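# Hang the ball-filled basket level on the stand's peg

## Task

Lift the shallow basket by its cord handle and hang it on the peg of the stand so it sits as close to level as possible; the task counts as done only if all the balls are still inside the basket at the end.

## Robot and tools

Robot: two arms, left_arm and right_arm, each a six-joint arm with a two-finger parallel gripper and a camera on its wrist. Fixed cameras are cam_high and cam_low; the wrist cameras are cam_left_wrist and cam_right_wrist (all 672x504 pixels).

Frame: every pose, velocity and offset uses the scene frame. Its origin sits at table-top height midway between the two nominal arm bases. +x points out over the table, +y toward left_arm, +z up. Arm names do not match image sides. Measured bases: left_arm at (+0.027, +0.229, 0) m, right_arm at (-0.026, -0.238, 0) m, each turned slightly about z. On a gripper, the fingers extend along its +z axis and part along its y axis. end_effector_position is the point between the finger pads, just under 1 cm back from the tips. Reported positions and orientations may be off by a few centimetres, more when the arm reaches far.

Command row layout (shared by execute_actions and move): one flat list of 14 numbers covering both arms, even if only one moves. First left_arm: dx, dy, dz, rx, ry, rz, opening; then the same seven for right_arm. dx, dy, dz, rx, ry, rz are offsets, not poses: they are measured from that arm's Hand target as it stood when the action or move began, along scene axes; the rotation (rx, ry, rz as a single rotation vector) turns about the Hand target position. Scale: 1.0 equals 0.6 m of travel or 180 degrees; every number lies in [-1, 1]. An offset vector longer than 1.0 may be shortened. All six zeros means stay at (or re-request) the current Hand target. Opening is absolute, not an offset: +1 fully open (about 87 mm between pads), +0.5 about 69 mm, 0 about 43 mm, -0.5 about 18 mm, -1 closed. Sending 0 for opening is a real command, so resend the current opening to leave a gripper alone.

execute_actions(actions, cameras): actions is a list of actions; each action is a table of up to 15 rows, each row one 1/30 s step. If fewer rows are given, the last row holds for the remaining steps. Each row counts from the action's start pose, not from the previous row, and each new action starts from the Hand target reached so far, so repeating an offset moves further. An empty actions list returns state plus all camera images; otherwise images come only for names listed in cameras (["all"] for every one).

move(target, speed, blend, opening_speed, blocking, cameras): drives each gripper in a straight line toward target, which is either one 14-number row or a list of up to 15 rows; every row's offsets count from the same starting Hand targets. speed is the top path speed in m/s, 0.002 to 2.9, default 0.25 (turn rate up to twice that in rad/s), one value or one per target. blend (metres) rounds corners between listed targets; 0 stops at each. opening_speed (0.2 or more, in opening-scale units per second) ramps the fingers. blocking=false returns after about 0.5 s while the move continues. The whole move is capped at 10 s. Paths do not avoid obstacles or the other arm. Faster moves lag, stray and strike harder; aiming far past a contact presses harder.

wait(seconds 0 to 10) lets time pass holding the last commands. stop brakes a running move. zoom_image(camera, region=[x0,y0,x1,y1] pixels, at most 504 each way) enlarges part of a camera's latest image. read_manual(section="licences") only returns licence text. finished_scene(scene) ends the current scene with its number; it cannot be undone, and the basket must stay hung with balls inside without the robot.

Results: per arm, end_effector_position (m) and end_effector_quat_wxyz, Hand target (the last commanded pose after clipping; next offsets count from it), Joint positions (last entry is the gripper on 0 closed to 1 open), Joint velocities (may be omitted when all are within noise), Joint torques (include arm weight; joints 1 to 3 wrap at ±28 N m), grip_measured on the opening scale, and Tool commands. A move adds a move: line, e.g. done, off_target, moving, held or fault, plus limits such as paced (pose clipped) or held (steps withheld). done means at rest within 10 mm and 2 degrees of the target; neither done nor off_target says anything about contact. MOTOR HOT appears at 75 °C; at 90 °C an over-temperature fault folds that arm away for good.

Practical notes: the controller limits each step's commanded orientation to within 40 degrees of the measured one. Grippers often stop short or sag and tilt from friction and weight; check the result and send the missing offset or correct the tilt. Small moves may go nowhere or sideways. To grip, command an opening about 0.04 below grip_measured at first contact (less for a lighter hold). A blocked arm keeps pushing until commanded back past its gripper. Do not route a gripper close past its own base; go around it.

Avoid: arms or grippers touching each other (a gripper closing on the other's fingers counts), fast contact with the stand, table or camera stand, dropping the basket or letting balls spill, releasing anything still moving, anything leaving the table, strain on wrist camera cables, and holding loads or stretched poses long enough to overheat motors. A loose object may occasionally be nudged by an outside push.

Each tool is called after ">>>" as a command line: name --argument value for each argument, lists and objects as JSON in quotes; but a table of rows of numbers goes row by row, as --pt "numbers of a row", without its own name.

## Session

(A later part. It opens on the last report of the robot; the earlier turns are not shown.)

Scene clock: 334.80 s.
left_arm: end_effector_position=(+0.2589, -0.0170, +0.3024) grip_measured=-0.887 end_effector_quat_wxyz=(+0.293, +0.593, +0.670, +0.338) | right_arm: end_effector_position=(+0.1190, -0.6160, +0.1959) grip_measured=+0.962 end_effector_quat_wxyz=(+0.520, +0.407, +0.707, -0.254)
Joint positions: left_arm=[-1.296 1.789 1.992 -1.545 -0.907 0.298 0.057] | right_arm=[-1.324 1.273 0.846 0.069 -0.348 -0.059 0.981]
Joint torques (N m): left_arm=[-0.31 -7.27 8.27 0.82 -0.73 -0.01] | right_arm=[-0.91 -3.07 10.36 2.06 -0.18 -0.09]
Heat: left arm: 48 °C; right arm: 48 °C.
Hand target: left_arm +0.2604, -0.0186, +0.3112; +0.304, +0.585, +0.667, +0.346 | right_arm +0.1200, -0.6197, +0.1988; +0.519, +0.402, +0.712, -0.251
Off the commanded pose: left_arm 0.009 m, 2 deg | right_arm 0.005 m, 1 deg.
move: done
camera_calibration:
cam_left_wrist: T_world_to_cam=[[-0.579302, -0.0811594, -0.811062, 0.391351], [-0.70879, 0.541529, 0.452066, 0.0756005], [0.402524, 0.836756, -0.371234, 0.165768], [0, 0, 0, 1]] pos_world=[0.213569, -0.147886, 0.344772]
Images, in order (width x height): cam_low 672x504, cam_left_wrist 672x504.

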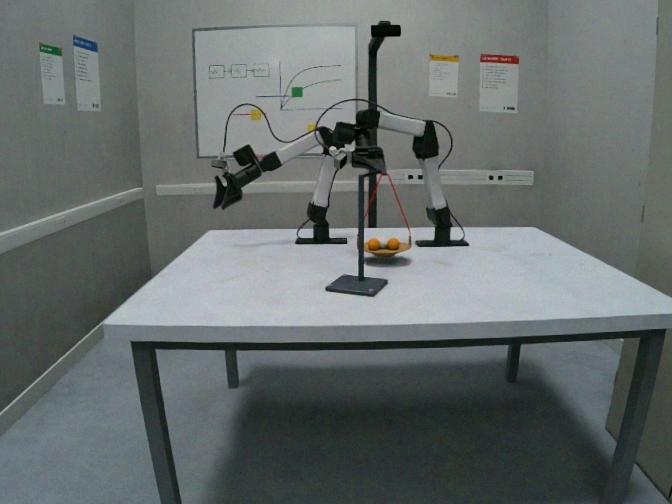

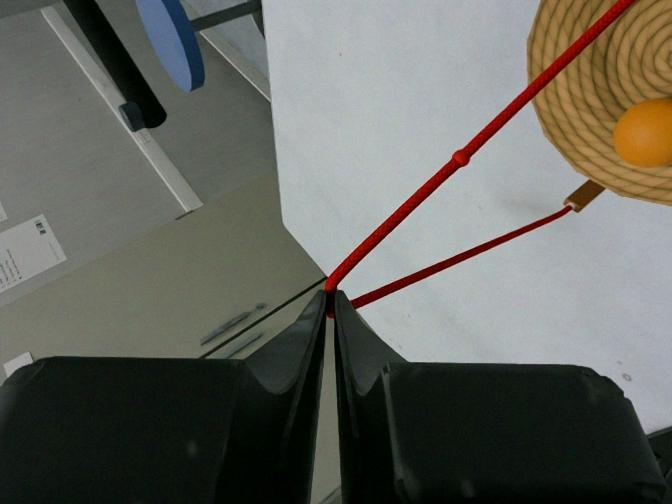

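>>> wait --seconds 1 --cameras '["cam_high", "cam_low", "cam_left_wrist"]'

>>> zoom_image --camera "cam_low" --region '[340, 210, 430, 280]'

>>> zoom_image --camera "cam_high" --region '[250, 180, 430, 340]'

Scene clock: 343.00 s.
left_arm: end_effector_position=(+0.2590, -0.0170, +0.3025) grip_measured=-0.887 end_effector_quat_wxyz=(+0.293, +0.593, +0.670, +0.338) | right_arm: end_effector_position=(+0.1190, -0.6160, +0.1959) grip_measured=+0.962 end_effector_quat_wxyz=(+0.520, +0.407, +0.707, -0.254)
Joint positions: left_arm=[-1.296 1.789 1.992 -1.545 -0.908 0.298 0.057] | right_arm=[-1.324 1.273 0.846 0.069 -0.348 -0.059 0.981]
Joint torques (N m): left_arm=[-0.31 -7.27 8.27 0.83 -0.75 -0.01] | right_arm=[-0.84 -3.07 10.18 2.1 -0.08 -0.09]
Heat: left arm: 48 °C; right arm: 48 °C.
Hand target: left_arm +0.2604, -0.0186, +0.3112; +0.304, +0.585, +0.667, +0.347 | right_arm +0.1200, -0.6197, +0.1988; +0.519, +0.402, +0.712, -0.251
Tool commands: left_gripper/opening=-1.0 right_gripper/opening=+1.0
Off the commanded pose: left_arm 0.009 m, 2 deg | right_arm 0.005 m, 1 deg.
wait: 1.00 s; at rest from the start
camera_calibration:
cam_left_wrist: T_world_to_cam=[[-0.578763, -0.0810349, -0.81146, 0.391392], [-0.70916, 0.541314, 0.451742, 0.0757594], [0.402648, 0.836907, -0.370759, 0.1656], [0, 0, 0, 1]] pos_world=[0.21357, -0.147885, 0.344773]
Images, in order (width x height): cam_high 672x504, cam_low 672x504, cam_left_wrist 672x504.

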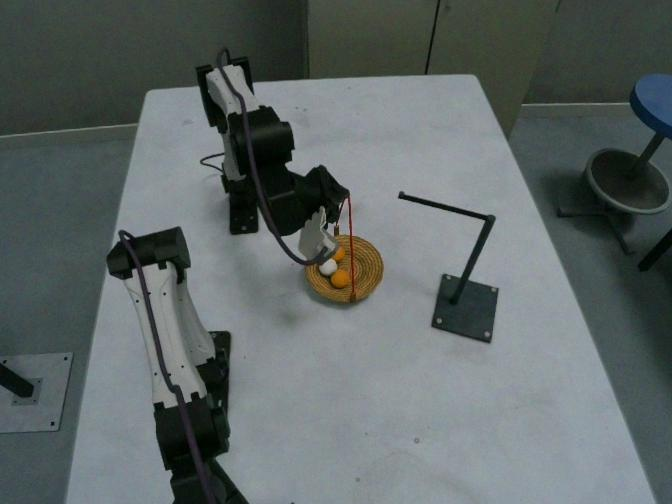

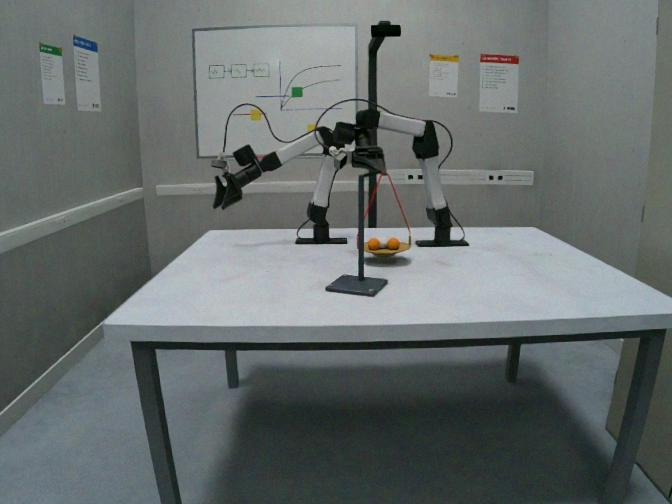

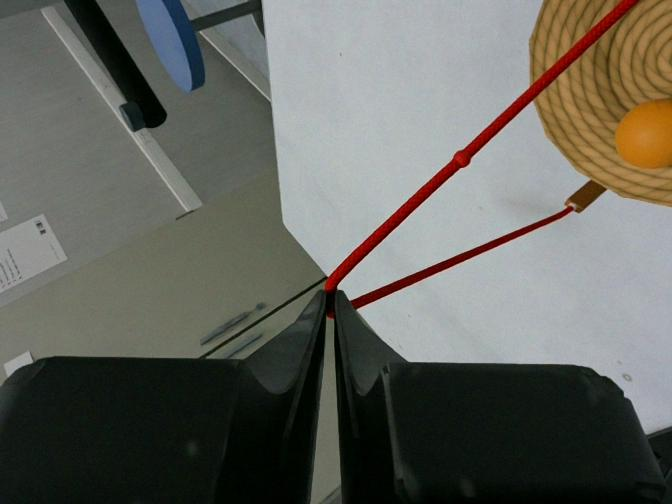

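Scaled by 5.600 from the camera's 672x504 image, which has a finer 960x720 frame.

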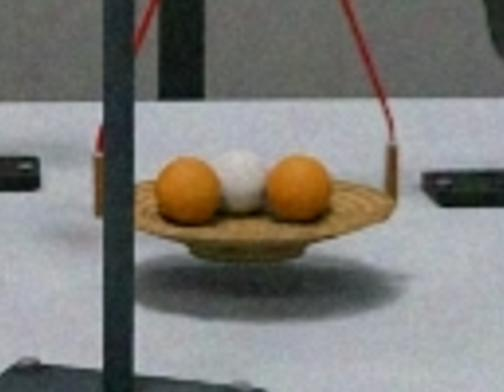

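Scaled by 2.800 from the camera's 672x504 image, which has a finer 960x720 frame.

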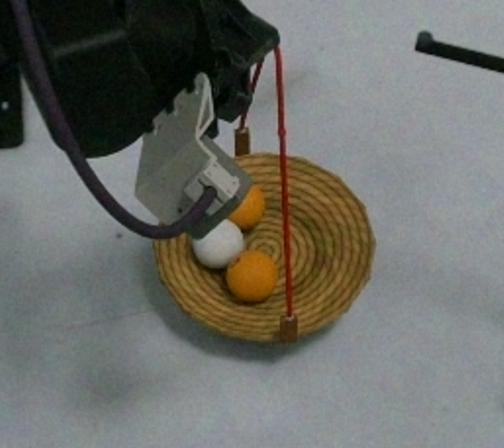

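>>> move --target '[0, 0, 0, 0, 0, 0, -1, 0.2167, 0.4333, 0.1683, 0.4467, -0.2231, 0.2646, 1]' --cameras '["all"]' --speed 0.2

Scene clock: 381.17 s.
left_arm: end_effector_position=(+0.2590, -0.0170, +0.3025) grip_measured=-0.887 end_effector_quat_wxyz=(+0.293, +0.593, +0.670, +0.338) | right_arm: end_effector_position=(+0.2520, -0.3638, +0.2987) grip_measured=+0.962 end_effector_quat_wxyz=(+0.374, +0.393, +0.606, +0.582)
Joint positions: left_arm=[-1.296 1.789 1.992 -1.545 -0.908 0.298 0.057] | right_arm=[-1.026 1.319 0.946 -0.041 -1.465 1.164 0.981]
Joint torques (N m): left_arm=[-0.31 -7.27 8.29 0.82 -0.75 -0.01] | right_arm=[-0.36 -6.42 5.52 1.85 -0.11 0.05]
Heat: left arm: 50 °C; right arm: 49 °C.
Hand target: left_arm +0.2604, -0.0186, +0.3112; +0.304, +0.585, +0.667, +0.347 | right_arm +0.2500, -0.3598, +0.2998; +0.390, +0.390, +0.590, +0.590
Off the commanded pose: left_arm 0.009 m, 2 deg | right_arm 0.005 m, 3 deg.
move: off_target (right_arm)
camera_calibration:
cam_left_wrist: T_world_to_cam=[[-0.578763, -0.0810349, -0.81146, 0.391392], [-0.70916, 0.541314, 0.451742, 0.0757594], [0.402648, 0.836907, -0.370759, 0.1656], [0, 0, 0, 1]] pos_world=[0.21357, -0.147885, 0.344773]
cam_right_wrist: T_world_to_cam=[[-0.0423032, -0.0105218, -0.999049, 0.303917], [-0.965337, 0.258204, 0.0381564, 0.346479], [0.257557, 0.966033, -0.0210799, 0.436135], [0, 0, 0, 1]] pos_world=[0.234996, -0.507585, 0.299602]

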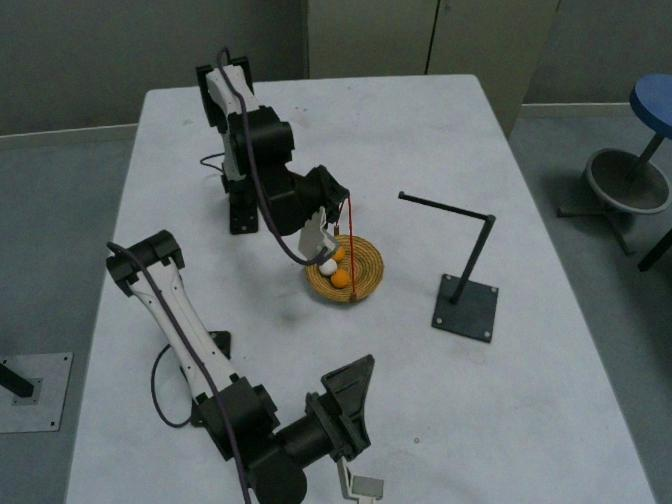

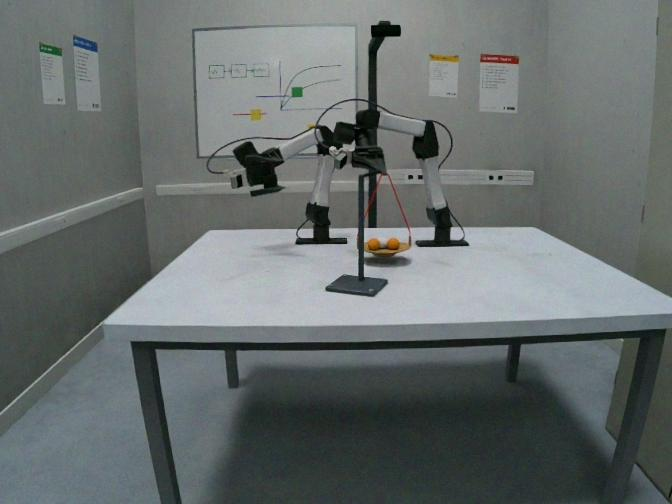

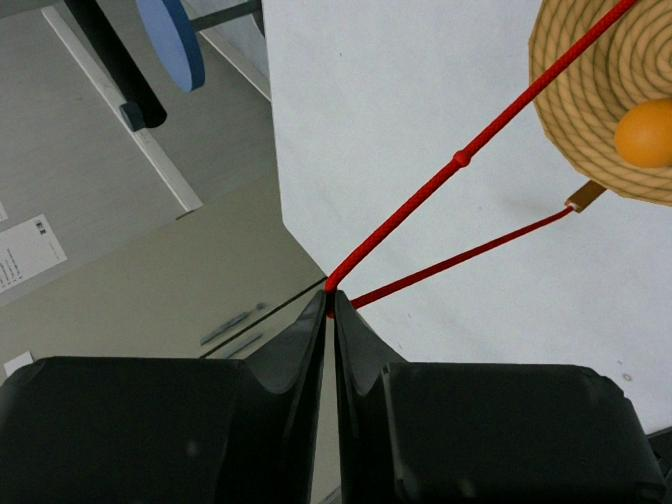

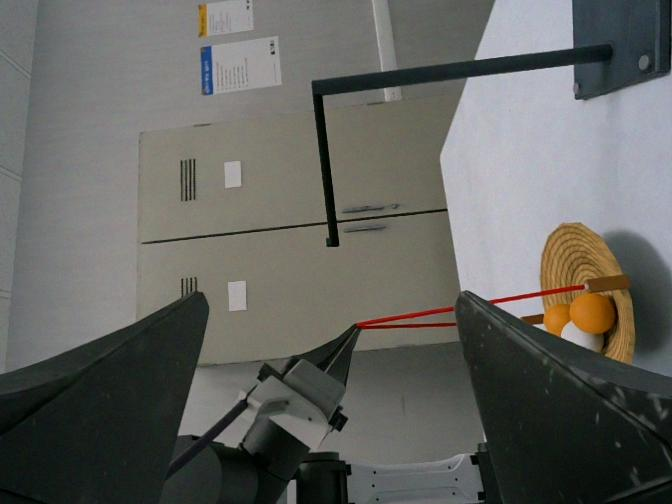

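>>> zoom_image --camera "cam_right_wrist" --region '[480, 180, 672, 400]'

Scaled by 2.291 from the camera's 672x504 image, which has a finer 960x720 frame.

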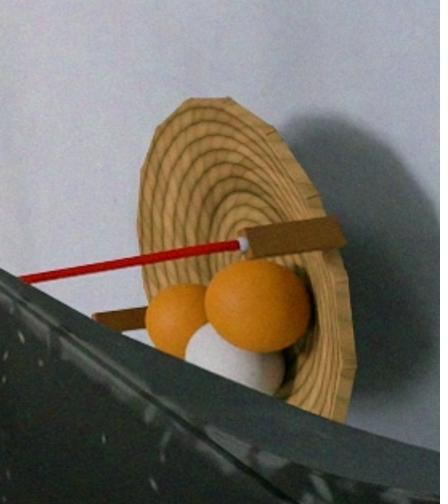

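>>> move --target '[0.083, -0.01, 0.01, -0.0026, 0.0552, -0.0554, -1, 0, 0, 0, 0, 0, 0, 1]' --cameras '["cam_low", "cam_left_wrist", "cam_right_wrist"]' --speed 0.03

>>> zoom_image --camera "cam_right_wrist" --region '[480, 140, 672, 360]'

>>> zoom_image --camera "cam_low" --region '[320, 140, 460, 280]'

Scene clock: 418.47 s.
left_arm: end_effector_position=(+0.3037, -0.0184, +0.3133) grip_measured=-0.887 end_effector_quat_wxyz=(+0.266, +0.671, +0.640, +0.264) | right_arm: end_effector_position=(+0.2520, -0.3638, +0.2988) grip_measured=+0.962 end_effector_quat_wxyz=(+0.373, +0.393, +0.606, +0.583)
Joint positions: left_arm=[-1.115 1.798 2.122 -1.449 -0.649 0.689 0.057] | right_arm=[-1.026 1.319 0.946 -0.04 -1.465 1.164 0.981]
Joint torques (N m): left_arm=[0.69 -6.38 8.32 1.52 -0.33 0.19] | right_arm=[-0.32 -6.65 5.52 1.75 -0.09 -0.05]
Heat: left arm: 52 °C; right arm: 46 °C.
Hand target: left_arm +0.3102, -0.0246, +0.3170; +0.276, +0.667, +0.639, +0.264 | right_arm +0.2497, -0.3596, +0.2999; +0.377, +0.392, +0.606, +0.581 (not the last commanded pose)
Off the commanded pose: left_arm 0.010 m, 1 deg | right_arm 0.005 m, 3 deg.
move: off_target (right_arm)
camera_calibration:
cam_left_wrist: T_world_to_cam=[[-0.705318, 0.0243436, -0.708473, 0.434095], [-0.530023, 0.64556, 0.549844, 0.0201548], [0.470747, 0.763321, -0.442422, 0.153203], [0, 0, 0, 1]] pos_world=[0.244737, -0.140522, 0.364243]
cam_right_wrist: T_world_to_cam=[[-0.0424261, -0.0101797, -0.999048, 0.304119], [-0.965331, 0.258196, 0.0383634, 0.346411], [0.257559, 0.966039, -0.020781, 0.436048], [0, 0, 0, 1]] pos_world=[0.234996, -0.507585, 0.299602]
Images, in order (width x height): cam_low 672x504, cam_left_wrist 672x504, cam_right_wrist 672x504.

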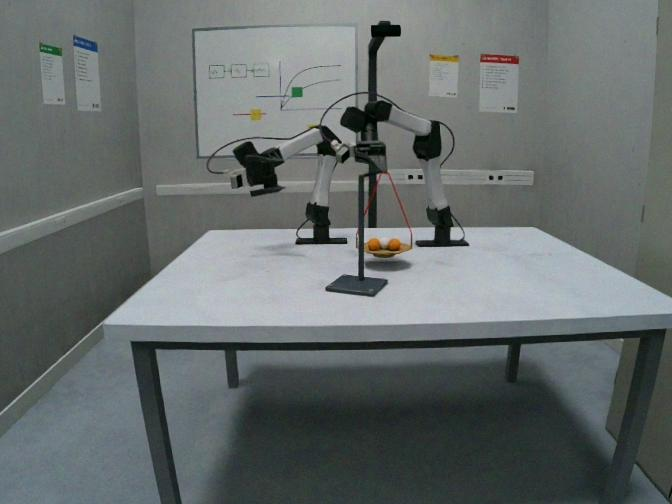

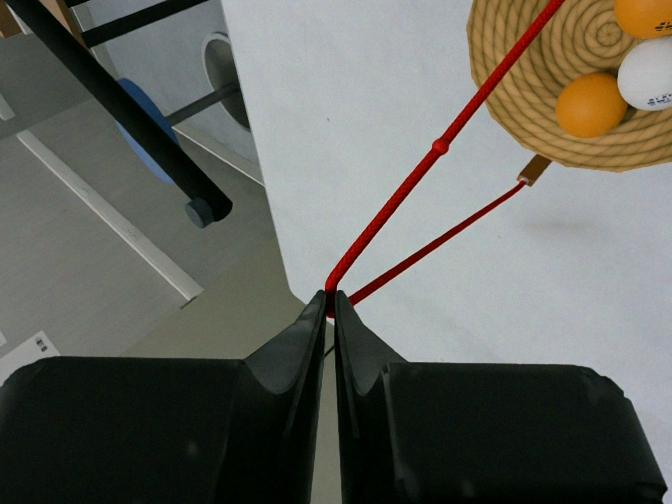

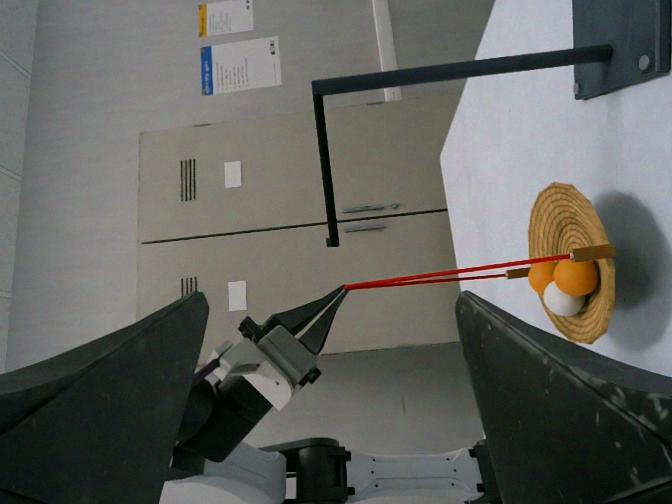

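Scaled by 2.291 from the camera's 672x504 image, which has a finer 960x720 frame.

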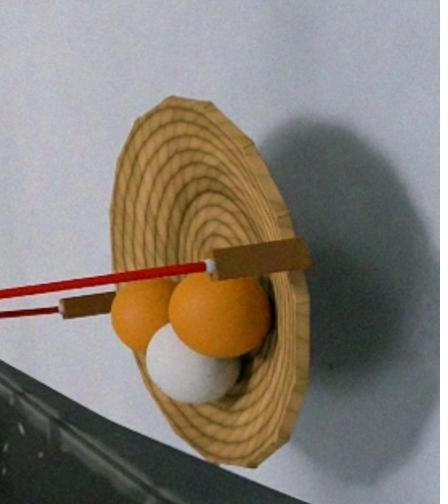

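Scaled by 3.600 from the camera's 672x504 image, which has a finer 960x720 frame.

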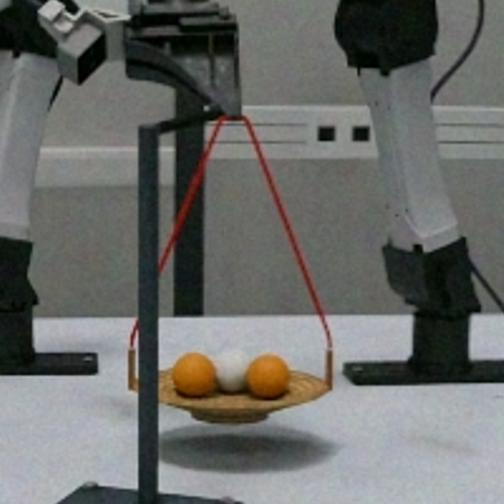

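>>> zoom_image --camera "cam_low" --region '[350, 225, 420, 275]'

>>> execute_actions --actions '[]'

>>> zoom_image --camera "cam_high" --region '[280, 180, 430, 330]'

Scaled by 7.200 from the camera's 672x504 image, which has a finer 960x720 frame.

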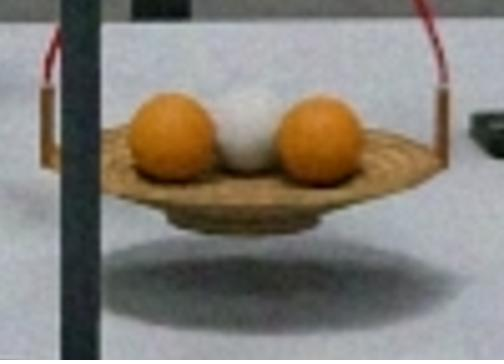

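Scene clock: 442.90 s.
left_arm: end_effector_position=(+0.3037, -0.0185, +0.3133) grip_measured=-0.887 end_effector_quat_wxyz=(+0.266, +0.671, +0.640, +0.264) | right_arm: end_effector_position=(+0.2520, -0.3638, +0.2988) grip_measured=+0.962 end_effector_quat_wxyz=(+0.373, +0.393, +0.606, +0.583)
Joint positions: left_arm=[-1.115 1.798 2.122 -1.449 -0.648 0.69 0.057] | right_arm=[-1.026 1.319 0.946 -0.04 -1.465 1.164 0.981]
Joint velocities: within noise
Joint torques (N m): left_arm=[0.69 -6.35 8.35 1.52 -0.32 0.2] | right_arm=[-0.4 -6.5 5.91 1.67 -0.09 -0.03]
Heat: left arm: 56 °C; right arm: 46 °C.
Hand target: left_arm +0.3103, -0.0246, +0.3171; +0.276, +0.667, +0.639, +0.264 | right_arm +0.2497, -0.3596, +0.2999; +0.377, +0.392, +0.606, +0.581 (not the last commanded pose)
Tool commands: left_gripper/opening=-1.0 right_gripper/opening=+1.0
Off the commanded pose: left_arm 0.010 m, 1 deg | right_arm 0.005 m, 3 deg.
camera_calibration:
cam_left_wrist: T_world_to_cam=[[-0.705485, 0.0251232, -0.708279, 0.434175], [-0.529401, 0.645752, 0.550218, 0.0198933], [0.471196, 0.763134, -0.442268, 0.153011], [0, 0, 0, 1]] pos_world=[0.244737, -0.140522, 0.364243]
cam_right_wrist: T_world_to_cam=[[-0.0424261, -0.0101797, -0.999048, 0.304119], [-0.965331, 0.258196, 0.0383634, 0.346411], [0.257559, 0.966039, -0.020781, 0.436048], [0, 0, 0, 1]] pos_world=[0.234996, -0.507585, 0.299602]

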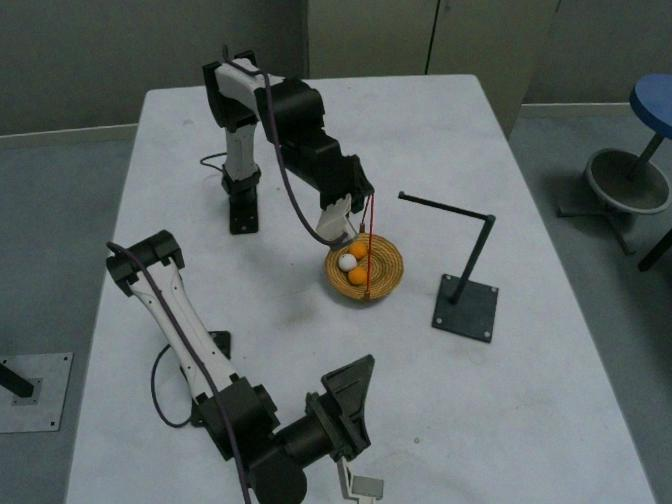

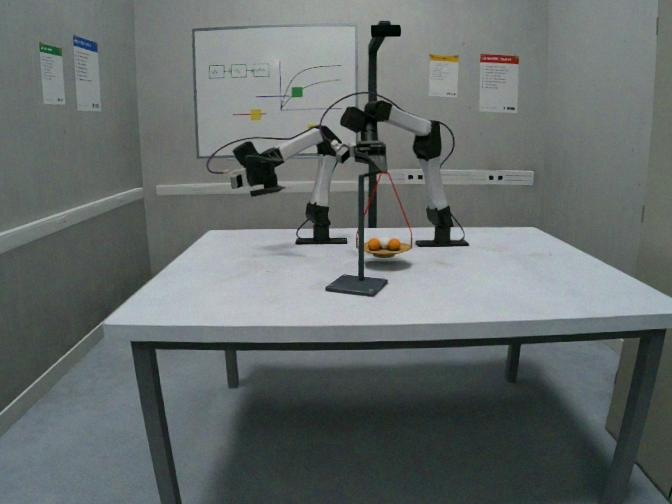

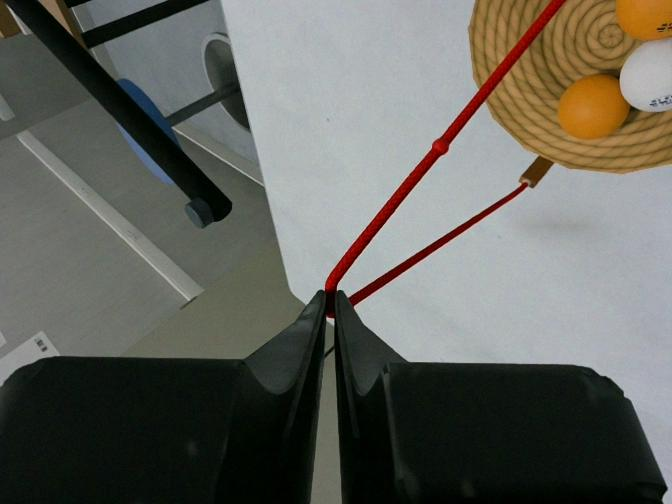

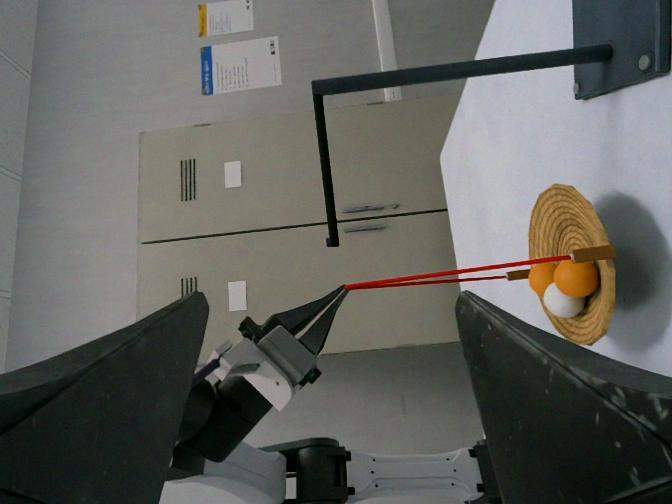

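Scaled by 3.360 from the camera's 672x504 image, which has a finer 960x720 frame.

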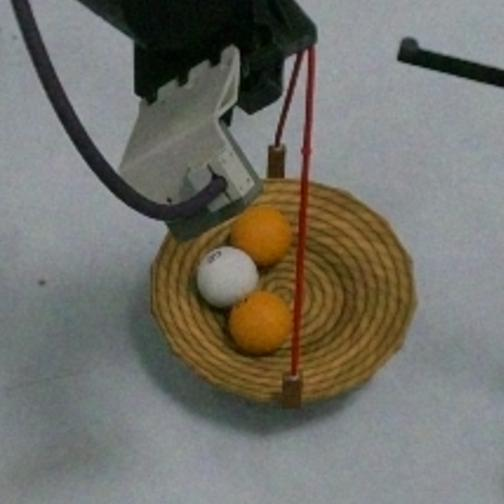

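>>> move --target '[-0.034, 0.0127, 0.088, -0.0061, -0.0276, -0.1166, -1, 0, 0, 0, 0, 0, 0, 1]' --cameras '["all"]' --speed 0.04

>>> zoom_image --camera "cam_right_wrist" --region '[440, 140, 672, 360]'

>>> zoom_image --camera "cam_low" --region '[320, 140, 460, 280]'

>>> zoom_image --camera "cam_high" --region '[280, 160, 450, 330]'

Scene clock: 499.83 s.
left_arm: end_effector_position=(+0.2921, -0.0198, +0.3572) grip_measured=-0.887 end_effector_quat_wxyz=(+0.329, +0.765, +0.502, +0.232) | right_arm: end_effector_position=(+0.2520, -0.3638, +0.2988) grip_measured=+0.962 end_effector_quat_wxyz=(+0.373, +0.393, +0.606, +0.583)
Joint positions: left_arm=[-1.115 1.59 2.007 -1.293 -0.498 1.084 0.057] | right_arm=[-1.026 1.319 0.946 -0.04 -1.465 1.164 0.981]
Joint torques (N m): left_arm=[0.02 -9.25 5.01 2.05 -0.17 0.18] | right_arm=[-0.4 -6.53 5.76 1.75 -0.07 -0.03]
Heat: left arm: 56 °C; right arm: 45 °C.
Hand target: left_arm +0.2898, -0.0169, +0.3700; +0.353, +0.758, +0.497, +0.232 | right_arm +0.2497, -0.3596, +0.2999; +0.377, +0.392, +0.606, +0.581
Off the commanded pose: left_arm 0.013 m, 3 deg | right_arm 0.005 m, 0 deg.
move: off_target (left_arm)
camera_calibration:
cam_left_wrist: T_world_to_cam=[[-0.607391, 0.261055, -0.750284, 0.448163], [-0.302076, 0.797617, 0.52207, -0.0629627], [0.734729, 0.543743, -0.405607, 0.0845017], [0, 0, 0, 1]] pos_world=[0.191104, -0.112722, 0.403395]
cam_right_wrist: T_world_to_cam=[[-0.0424261, -0.0101797, -0.999048, 0.304119], [-0.965331, 0.258196, 0.0383634, 0.346411], [0.257559, 0.966039, -0.020781, 0.436048], [0, 0, 0, 1]] pos_world=[0.234996, -0.507585, 0.299602]

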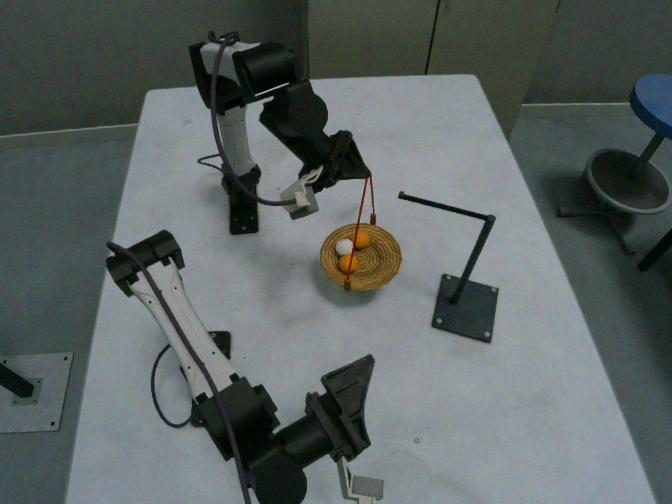

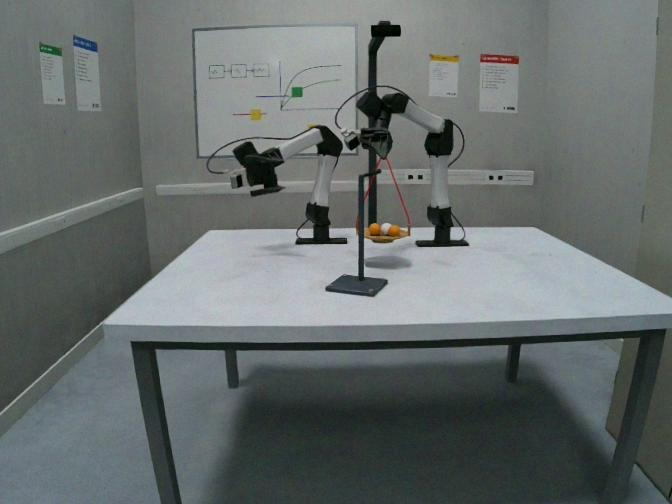

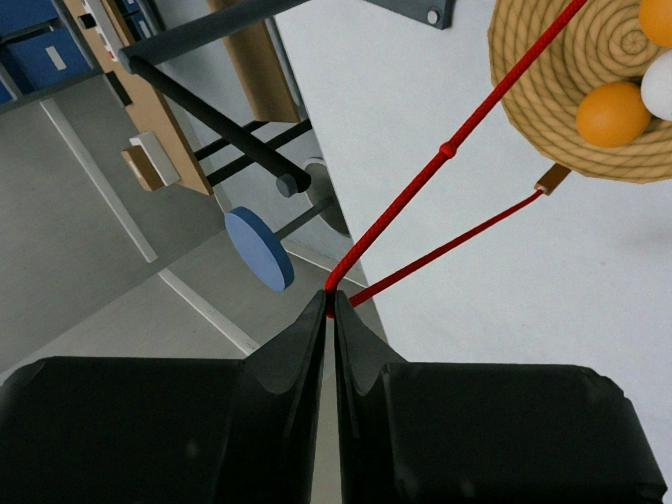

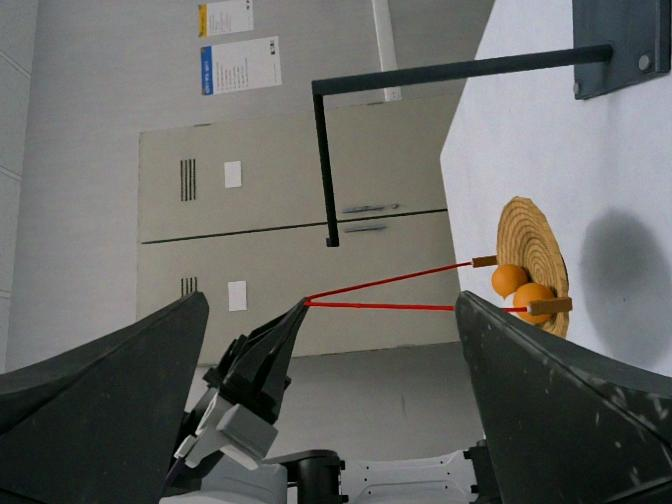

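Scaled by 2.172 from the camera's 672x504 image, which has a finer 960x720 frame.

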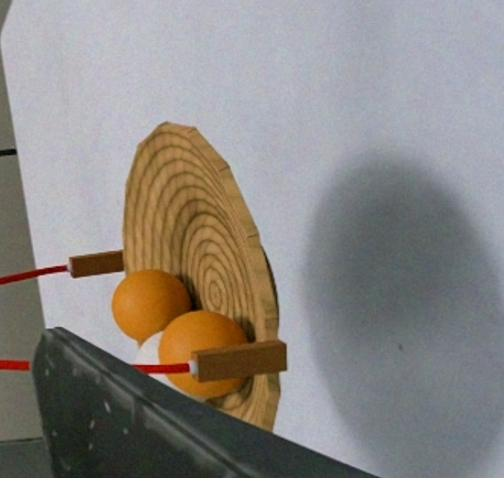

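Scaled by 3.600 from the camera's 672x504 image, which has a finer 960x720 frame.

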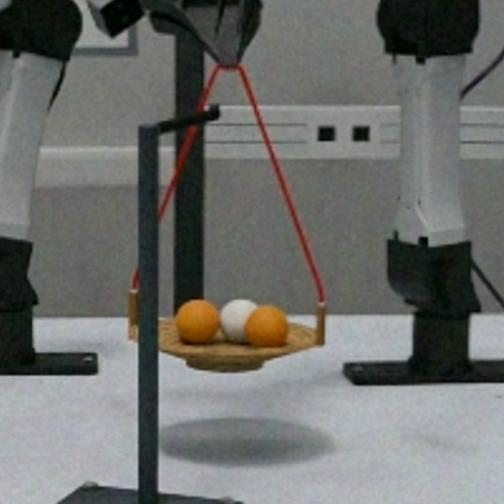

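Scaled by 2.965 from the camera's 672x504 image, which has a finer 960x720 frame.

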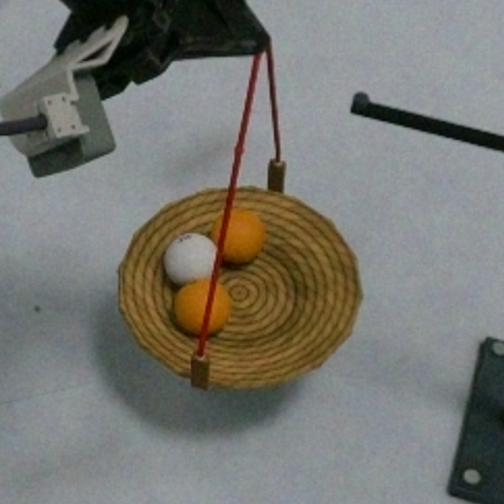

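>>> move --target '[0, 0, -0.05, 0.0333, 0.0764, 0, -1, 0, 0, 0, 0, 0, 0, 1]' --cameras '["cam_high", "cam_low", "cam_right_wrist"]' --speed 0.04

>>> zoom_image --camera "cam_right_wrist" --region '[440, 140, 672, 360]'

>>> zoom_image --camera "cam_low" --region '[320, 140, 460, 280]'

>>> zoom_image --camera "cam_high" --region '[280, 160, 450, 330]'

Scene clock: 513.73 s.
left_arm: end_effector_position=(+0.2866, -0.0152, +0.3381) grip_measured=-0.887 end_effector_quat_wxyz=(+0.251, +0.801, +0.517, +0.167) | right_arm: end_effector_position=(+0.2520, -0.3638, +0.2988) grip_measured=+0.962 end_effector_quat_wxyz=(+0.373, +0.393, +0.606, +0.583)
Joint positions: left_arm=[-1.052 1.734 2.242 -1.555 -0.333 1.068 0.057] | right_arm=[-1.026 1.319 0.946 -0.04 -1.465 1.164 0.981]
Joint torques (N m): left_arm=[0.73 -5.39 7.54 1.44 -0.11 -0.01] | right_arm=[-0.42 -6.56 5.82 1.7 -0.17 0.02]
Heat: left arm: 53 °C; right arm: 45 °C.
Hand target: left_arm +0.2898, -0.0170, +0.3399; +0.251, +0.797, +0.523, +0.165 | right_arm +0.2497, -0.3596, +0.2999; +0.377, +0.392, +0.606, +0.581
Off the commanded pose: left_arm 0.004 m, 1 deg | right_arm 0.005 m, 0 deg.
joint sent to its limit (left arm) — joint 4 (wrist pitch), lower limit. The joint targets still meet the commanded pose.
move: done
camera_calibration:
cam_right_wrist: T_world_to_cam=[[-0.0424261, -0.0101797, -0.999048, 0.304119], [-0.965331, 0.258196, 0.0383634, 0.346411], [0.257559, 0.966039, -0.020781, 0.436048], [0, 0, 0, 1]] pos_world=[0.234996, -0.507585, 0.299602]
Images, in order (width x height): cam_high 672x504, cam_low 672x504, cam_right_wrist 672x504.

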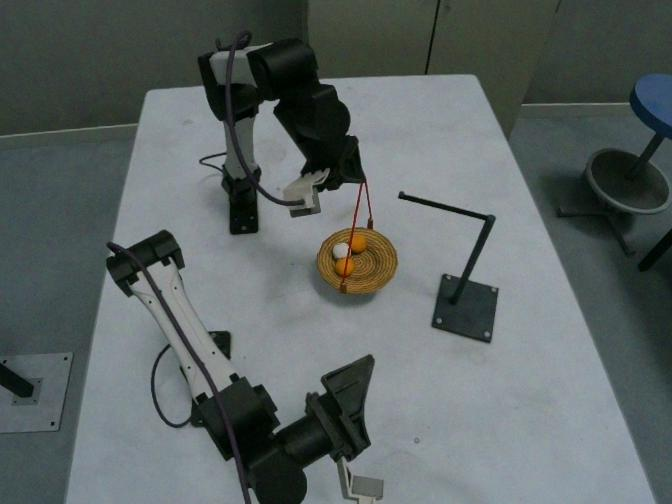

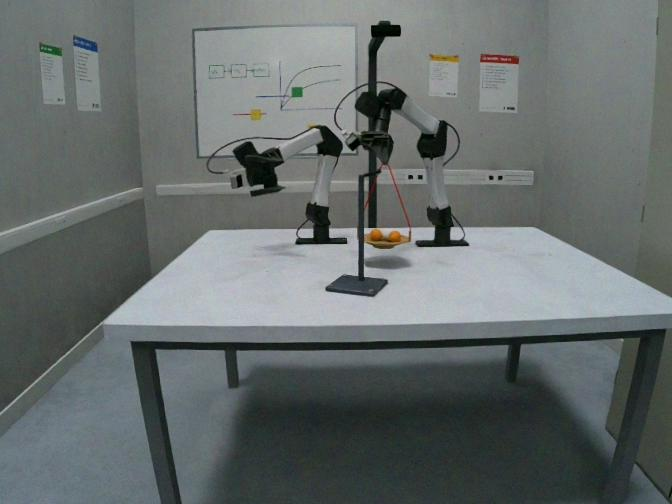

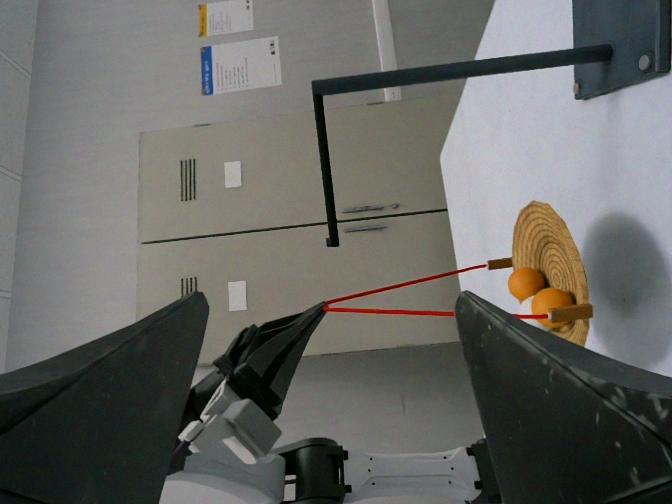

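Scaled by 2.172 from the camera's 672x504 image, which has a finer 960x720 frame.

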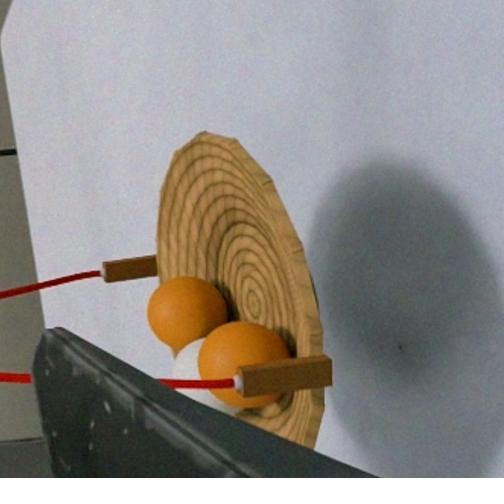

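Scaled by 3.600 from the camera's 672x504 image, which has a finer 960x720 frame.

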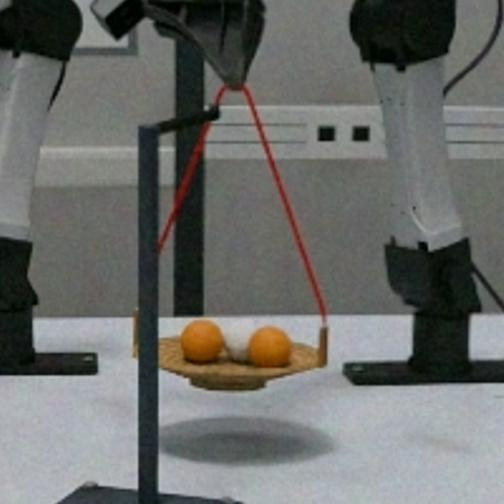

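Scaled by 2.965 from the camera's 672x504 image, which has a finer 960x720 frame.

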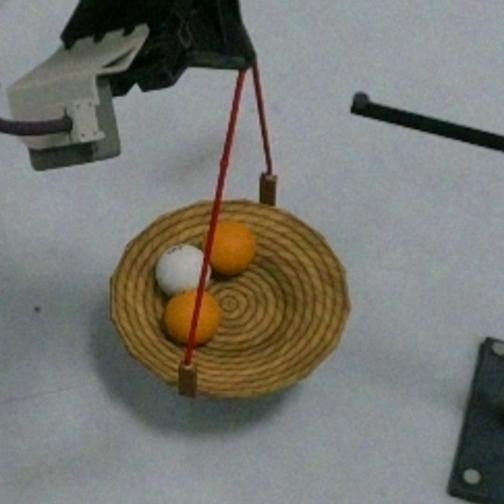

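>>> move --pt "0 0 -0.08 -0.0333 -0.0764 0 -1 0 0 0 0 0 0 1" --pt "0 0 -0.12 -0.0333 -0.0764 0 -1 0 0 0 0 0 0 1" --cameras '["cam_high", "cam_low", "cam_right_wrist"]' --speed '[0.05, 0.02]'

>>> zoom_image --camera "cam_right_wrist" --region '[440, 140, 672, 360]'

>>> zoom_image --camera "cam_low" --region '[320, 140, 460, 280]'

>>> zoom_image --camera "cam_high" --region '[280, 160, 450, 330]'

Scene clock: 532.60 s.
left_arm: end_effector_position=(+0.2920, -0.0197, +0.2597) grip_measured=-0.887 end_effector_quat_wxyz=(+0.340, +0.763, +0.501, +0.227) | right_arm: end_effector_position=(+0.2520, -0.3638, +0.2988) grip_measured=+0.962 end_effector_quat_wxyz=(+0.373, +0.393, +0.606, +0.583)
Joint positions: left_arm=[-1.11 1.399 1.393 -0.847 -0.486 1.088 0.057] | right_arm=[-1.026 1.319 0.946 -0.04 -1.465 1.164 0.981]
Joint torques (N m): left_arm=[-0.35 -8.03 5.81 1.92 -0.29 0.15] | right_arm=[-0.46 -6.68 5.96 1.69 -0.1 -0.01]
Heat: left arm: 51 °C; right arm: 45 °C.
Hand target: left_arm +0.2899, -0.0169, +0.2678; +0.353, +0.758, +0.497, +0.232 | right_arm +0.2497, -0.3596, +0.2999; +0.377, +0.392, +0.606, +0.581
Off the commanded pose: left_arm 0.009 m, 2 deg | right_arm 0.005 m, 0 deg.
move: done
camera_calibration:
cam_right_wrist: T_world_to_cam=[[-0.0424261, -0.0101797, -0.999048, 0.304119], [-0.965331, 0.258196, 0.0383634, 0.346411], [0.257559, 0.966039, -0.020781, 0.436048], [0, 0, 0, 1]] pos_world=[0.234996, -0.507585, 0.299602]
Images, in order (width x height): cam_high 672x504, cam_low 672x504, cam_right_wrist 672x504.

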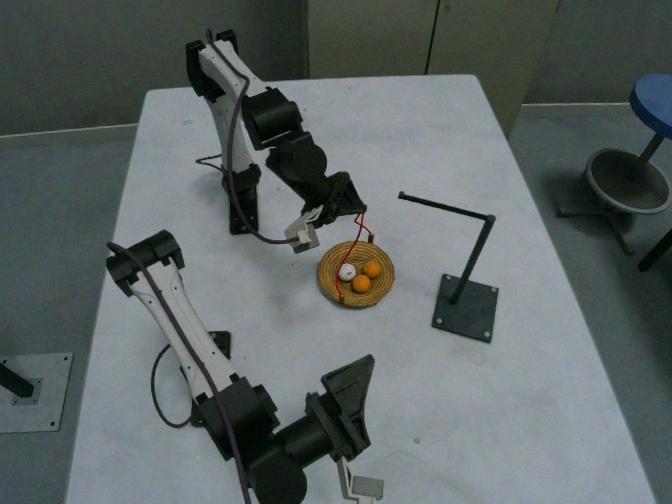

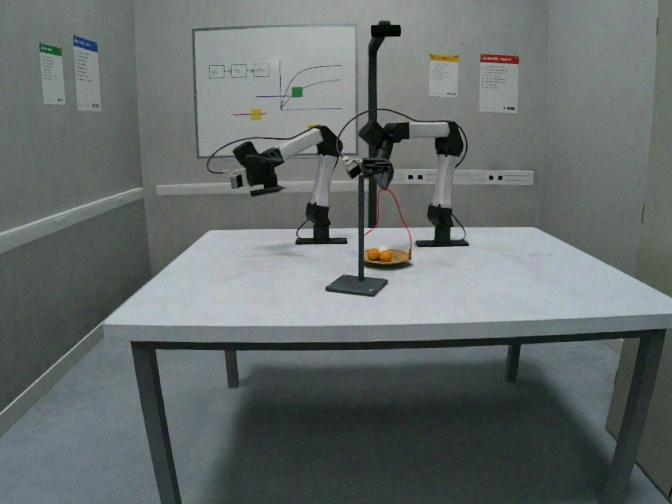

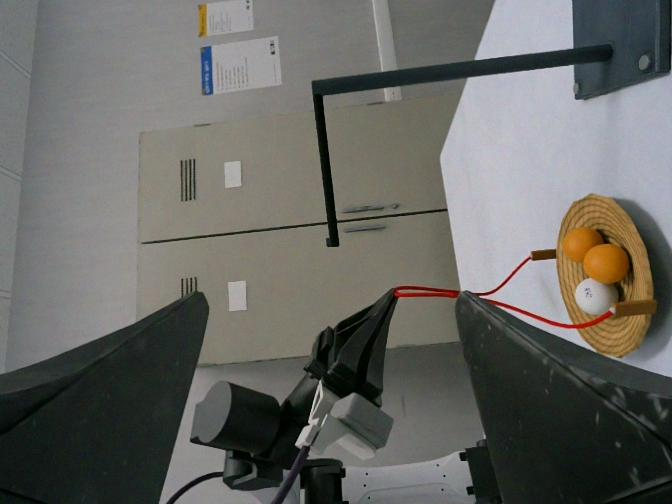

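Scaled by 2.172 from the camera's 672x504 image, which has a finer 960x720 frame.

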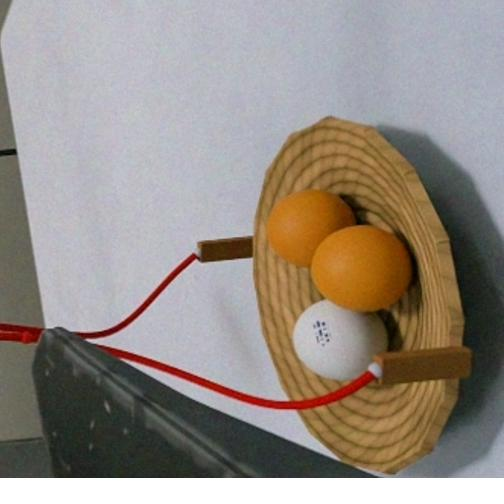

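Scaled by 3.600 from the camera's 672x504 image, which has a finer 960x720 frame.

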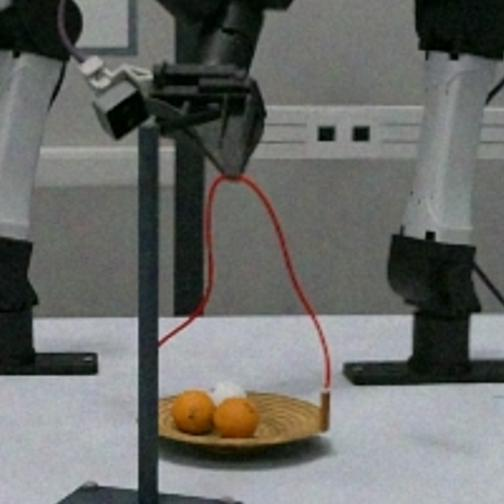

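Scaled by 2.965 from the camera's 672x504 image, which has a finer 960x720 frame.

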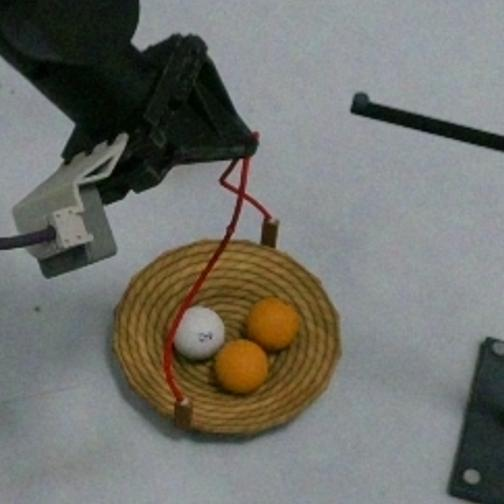

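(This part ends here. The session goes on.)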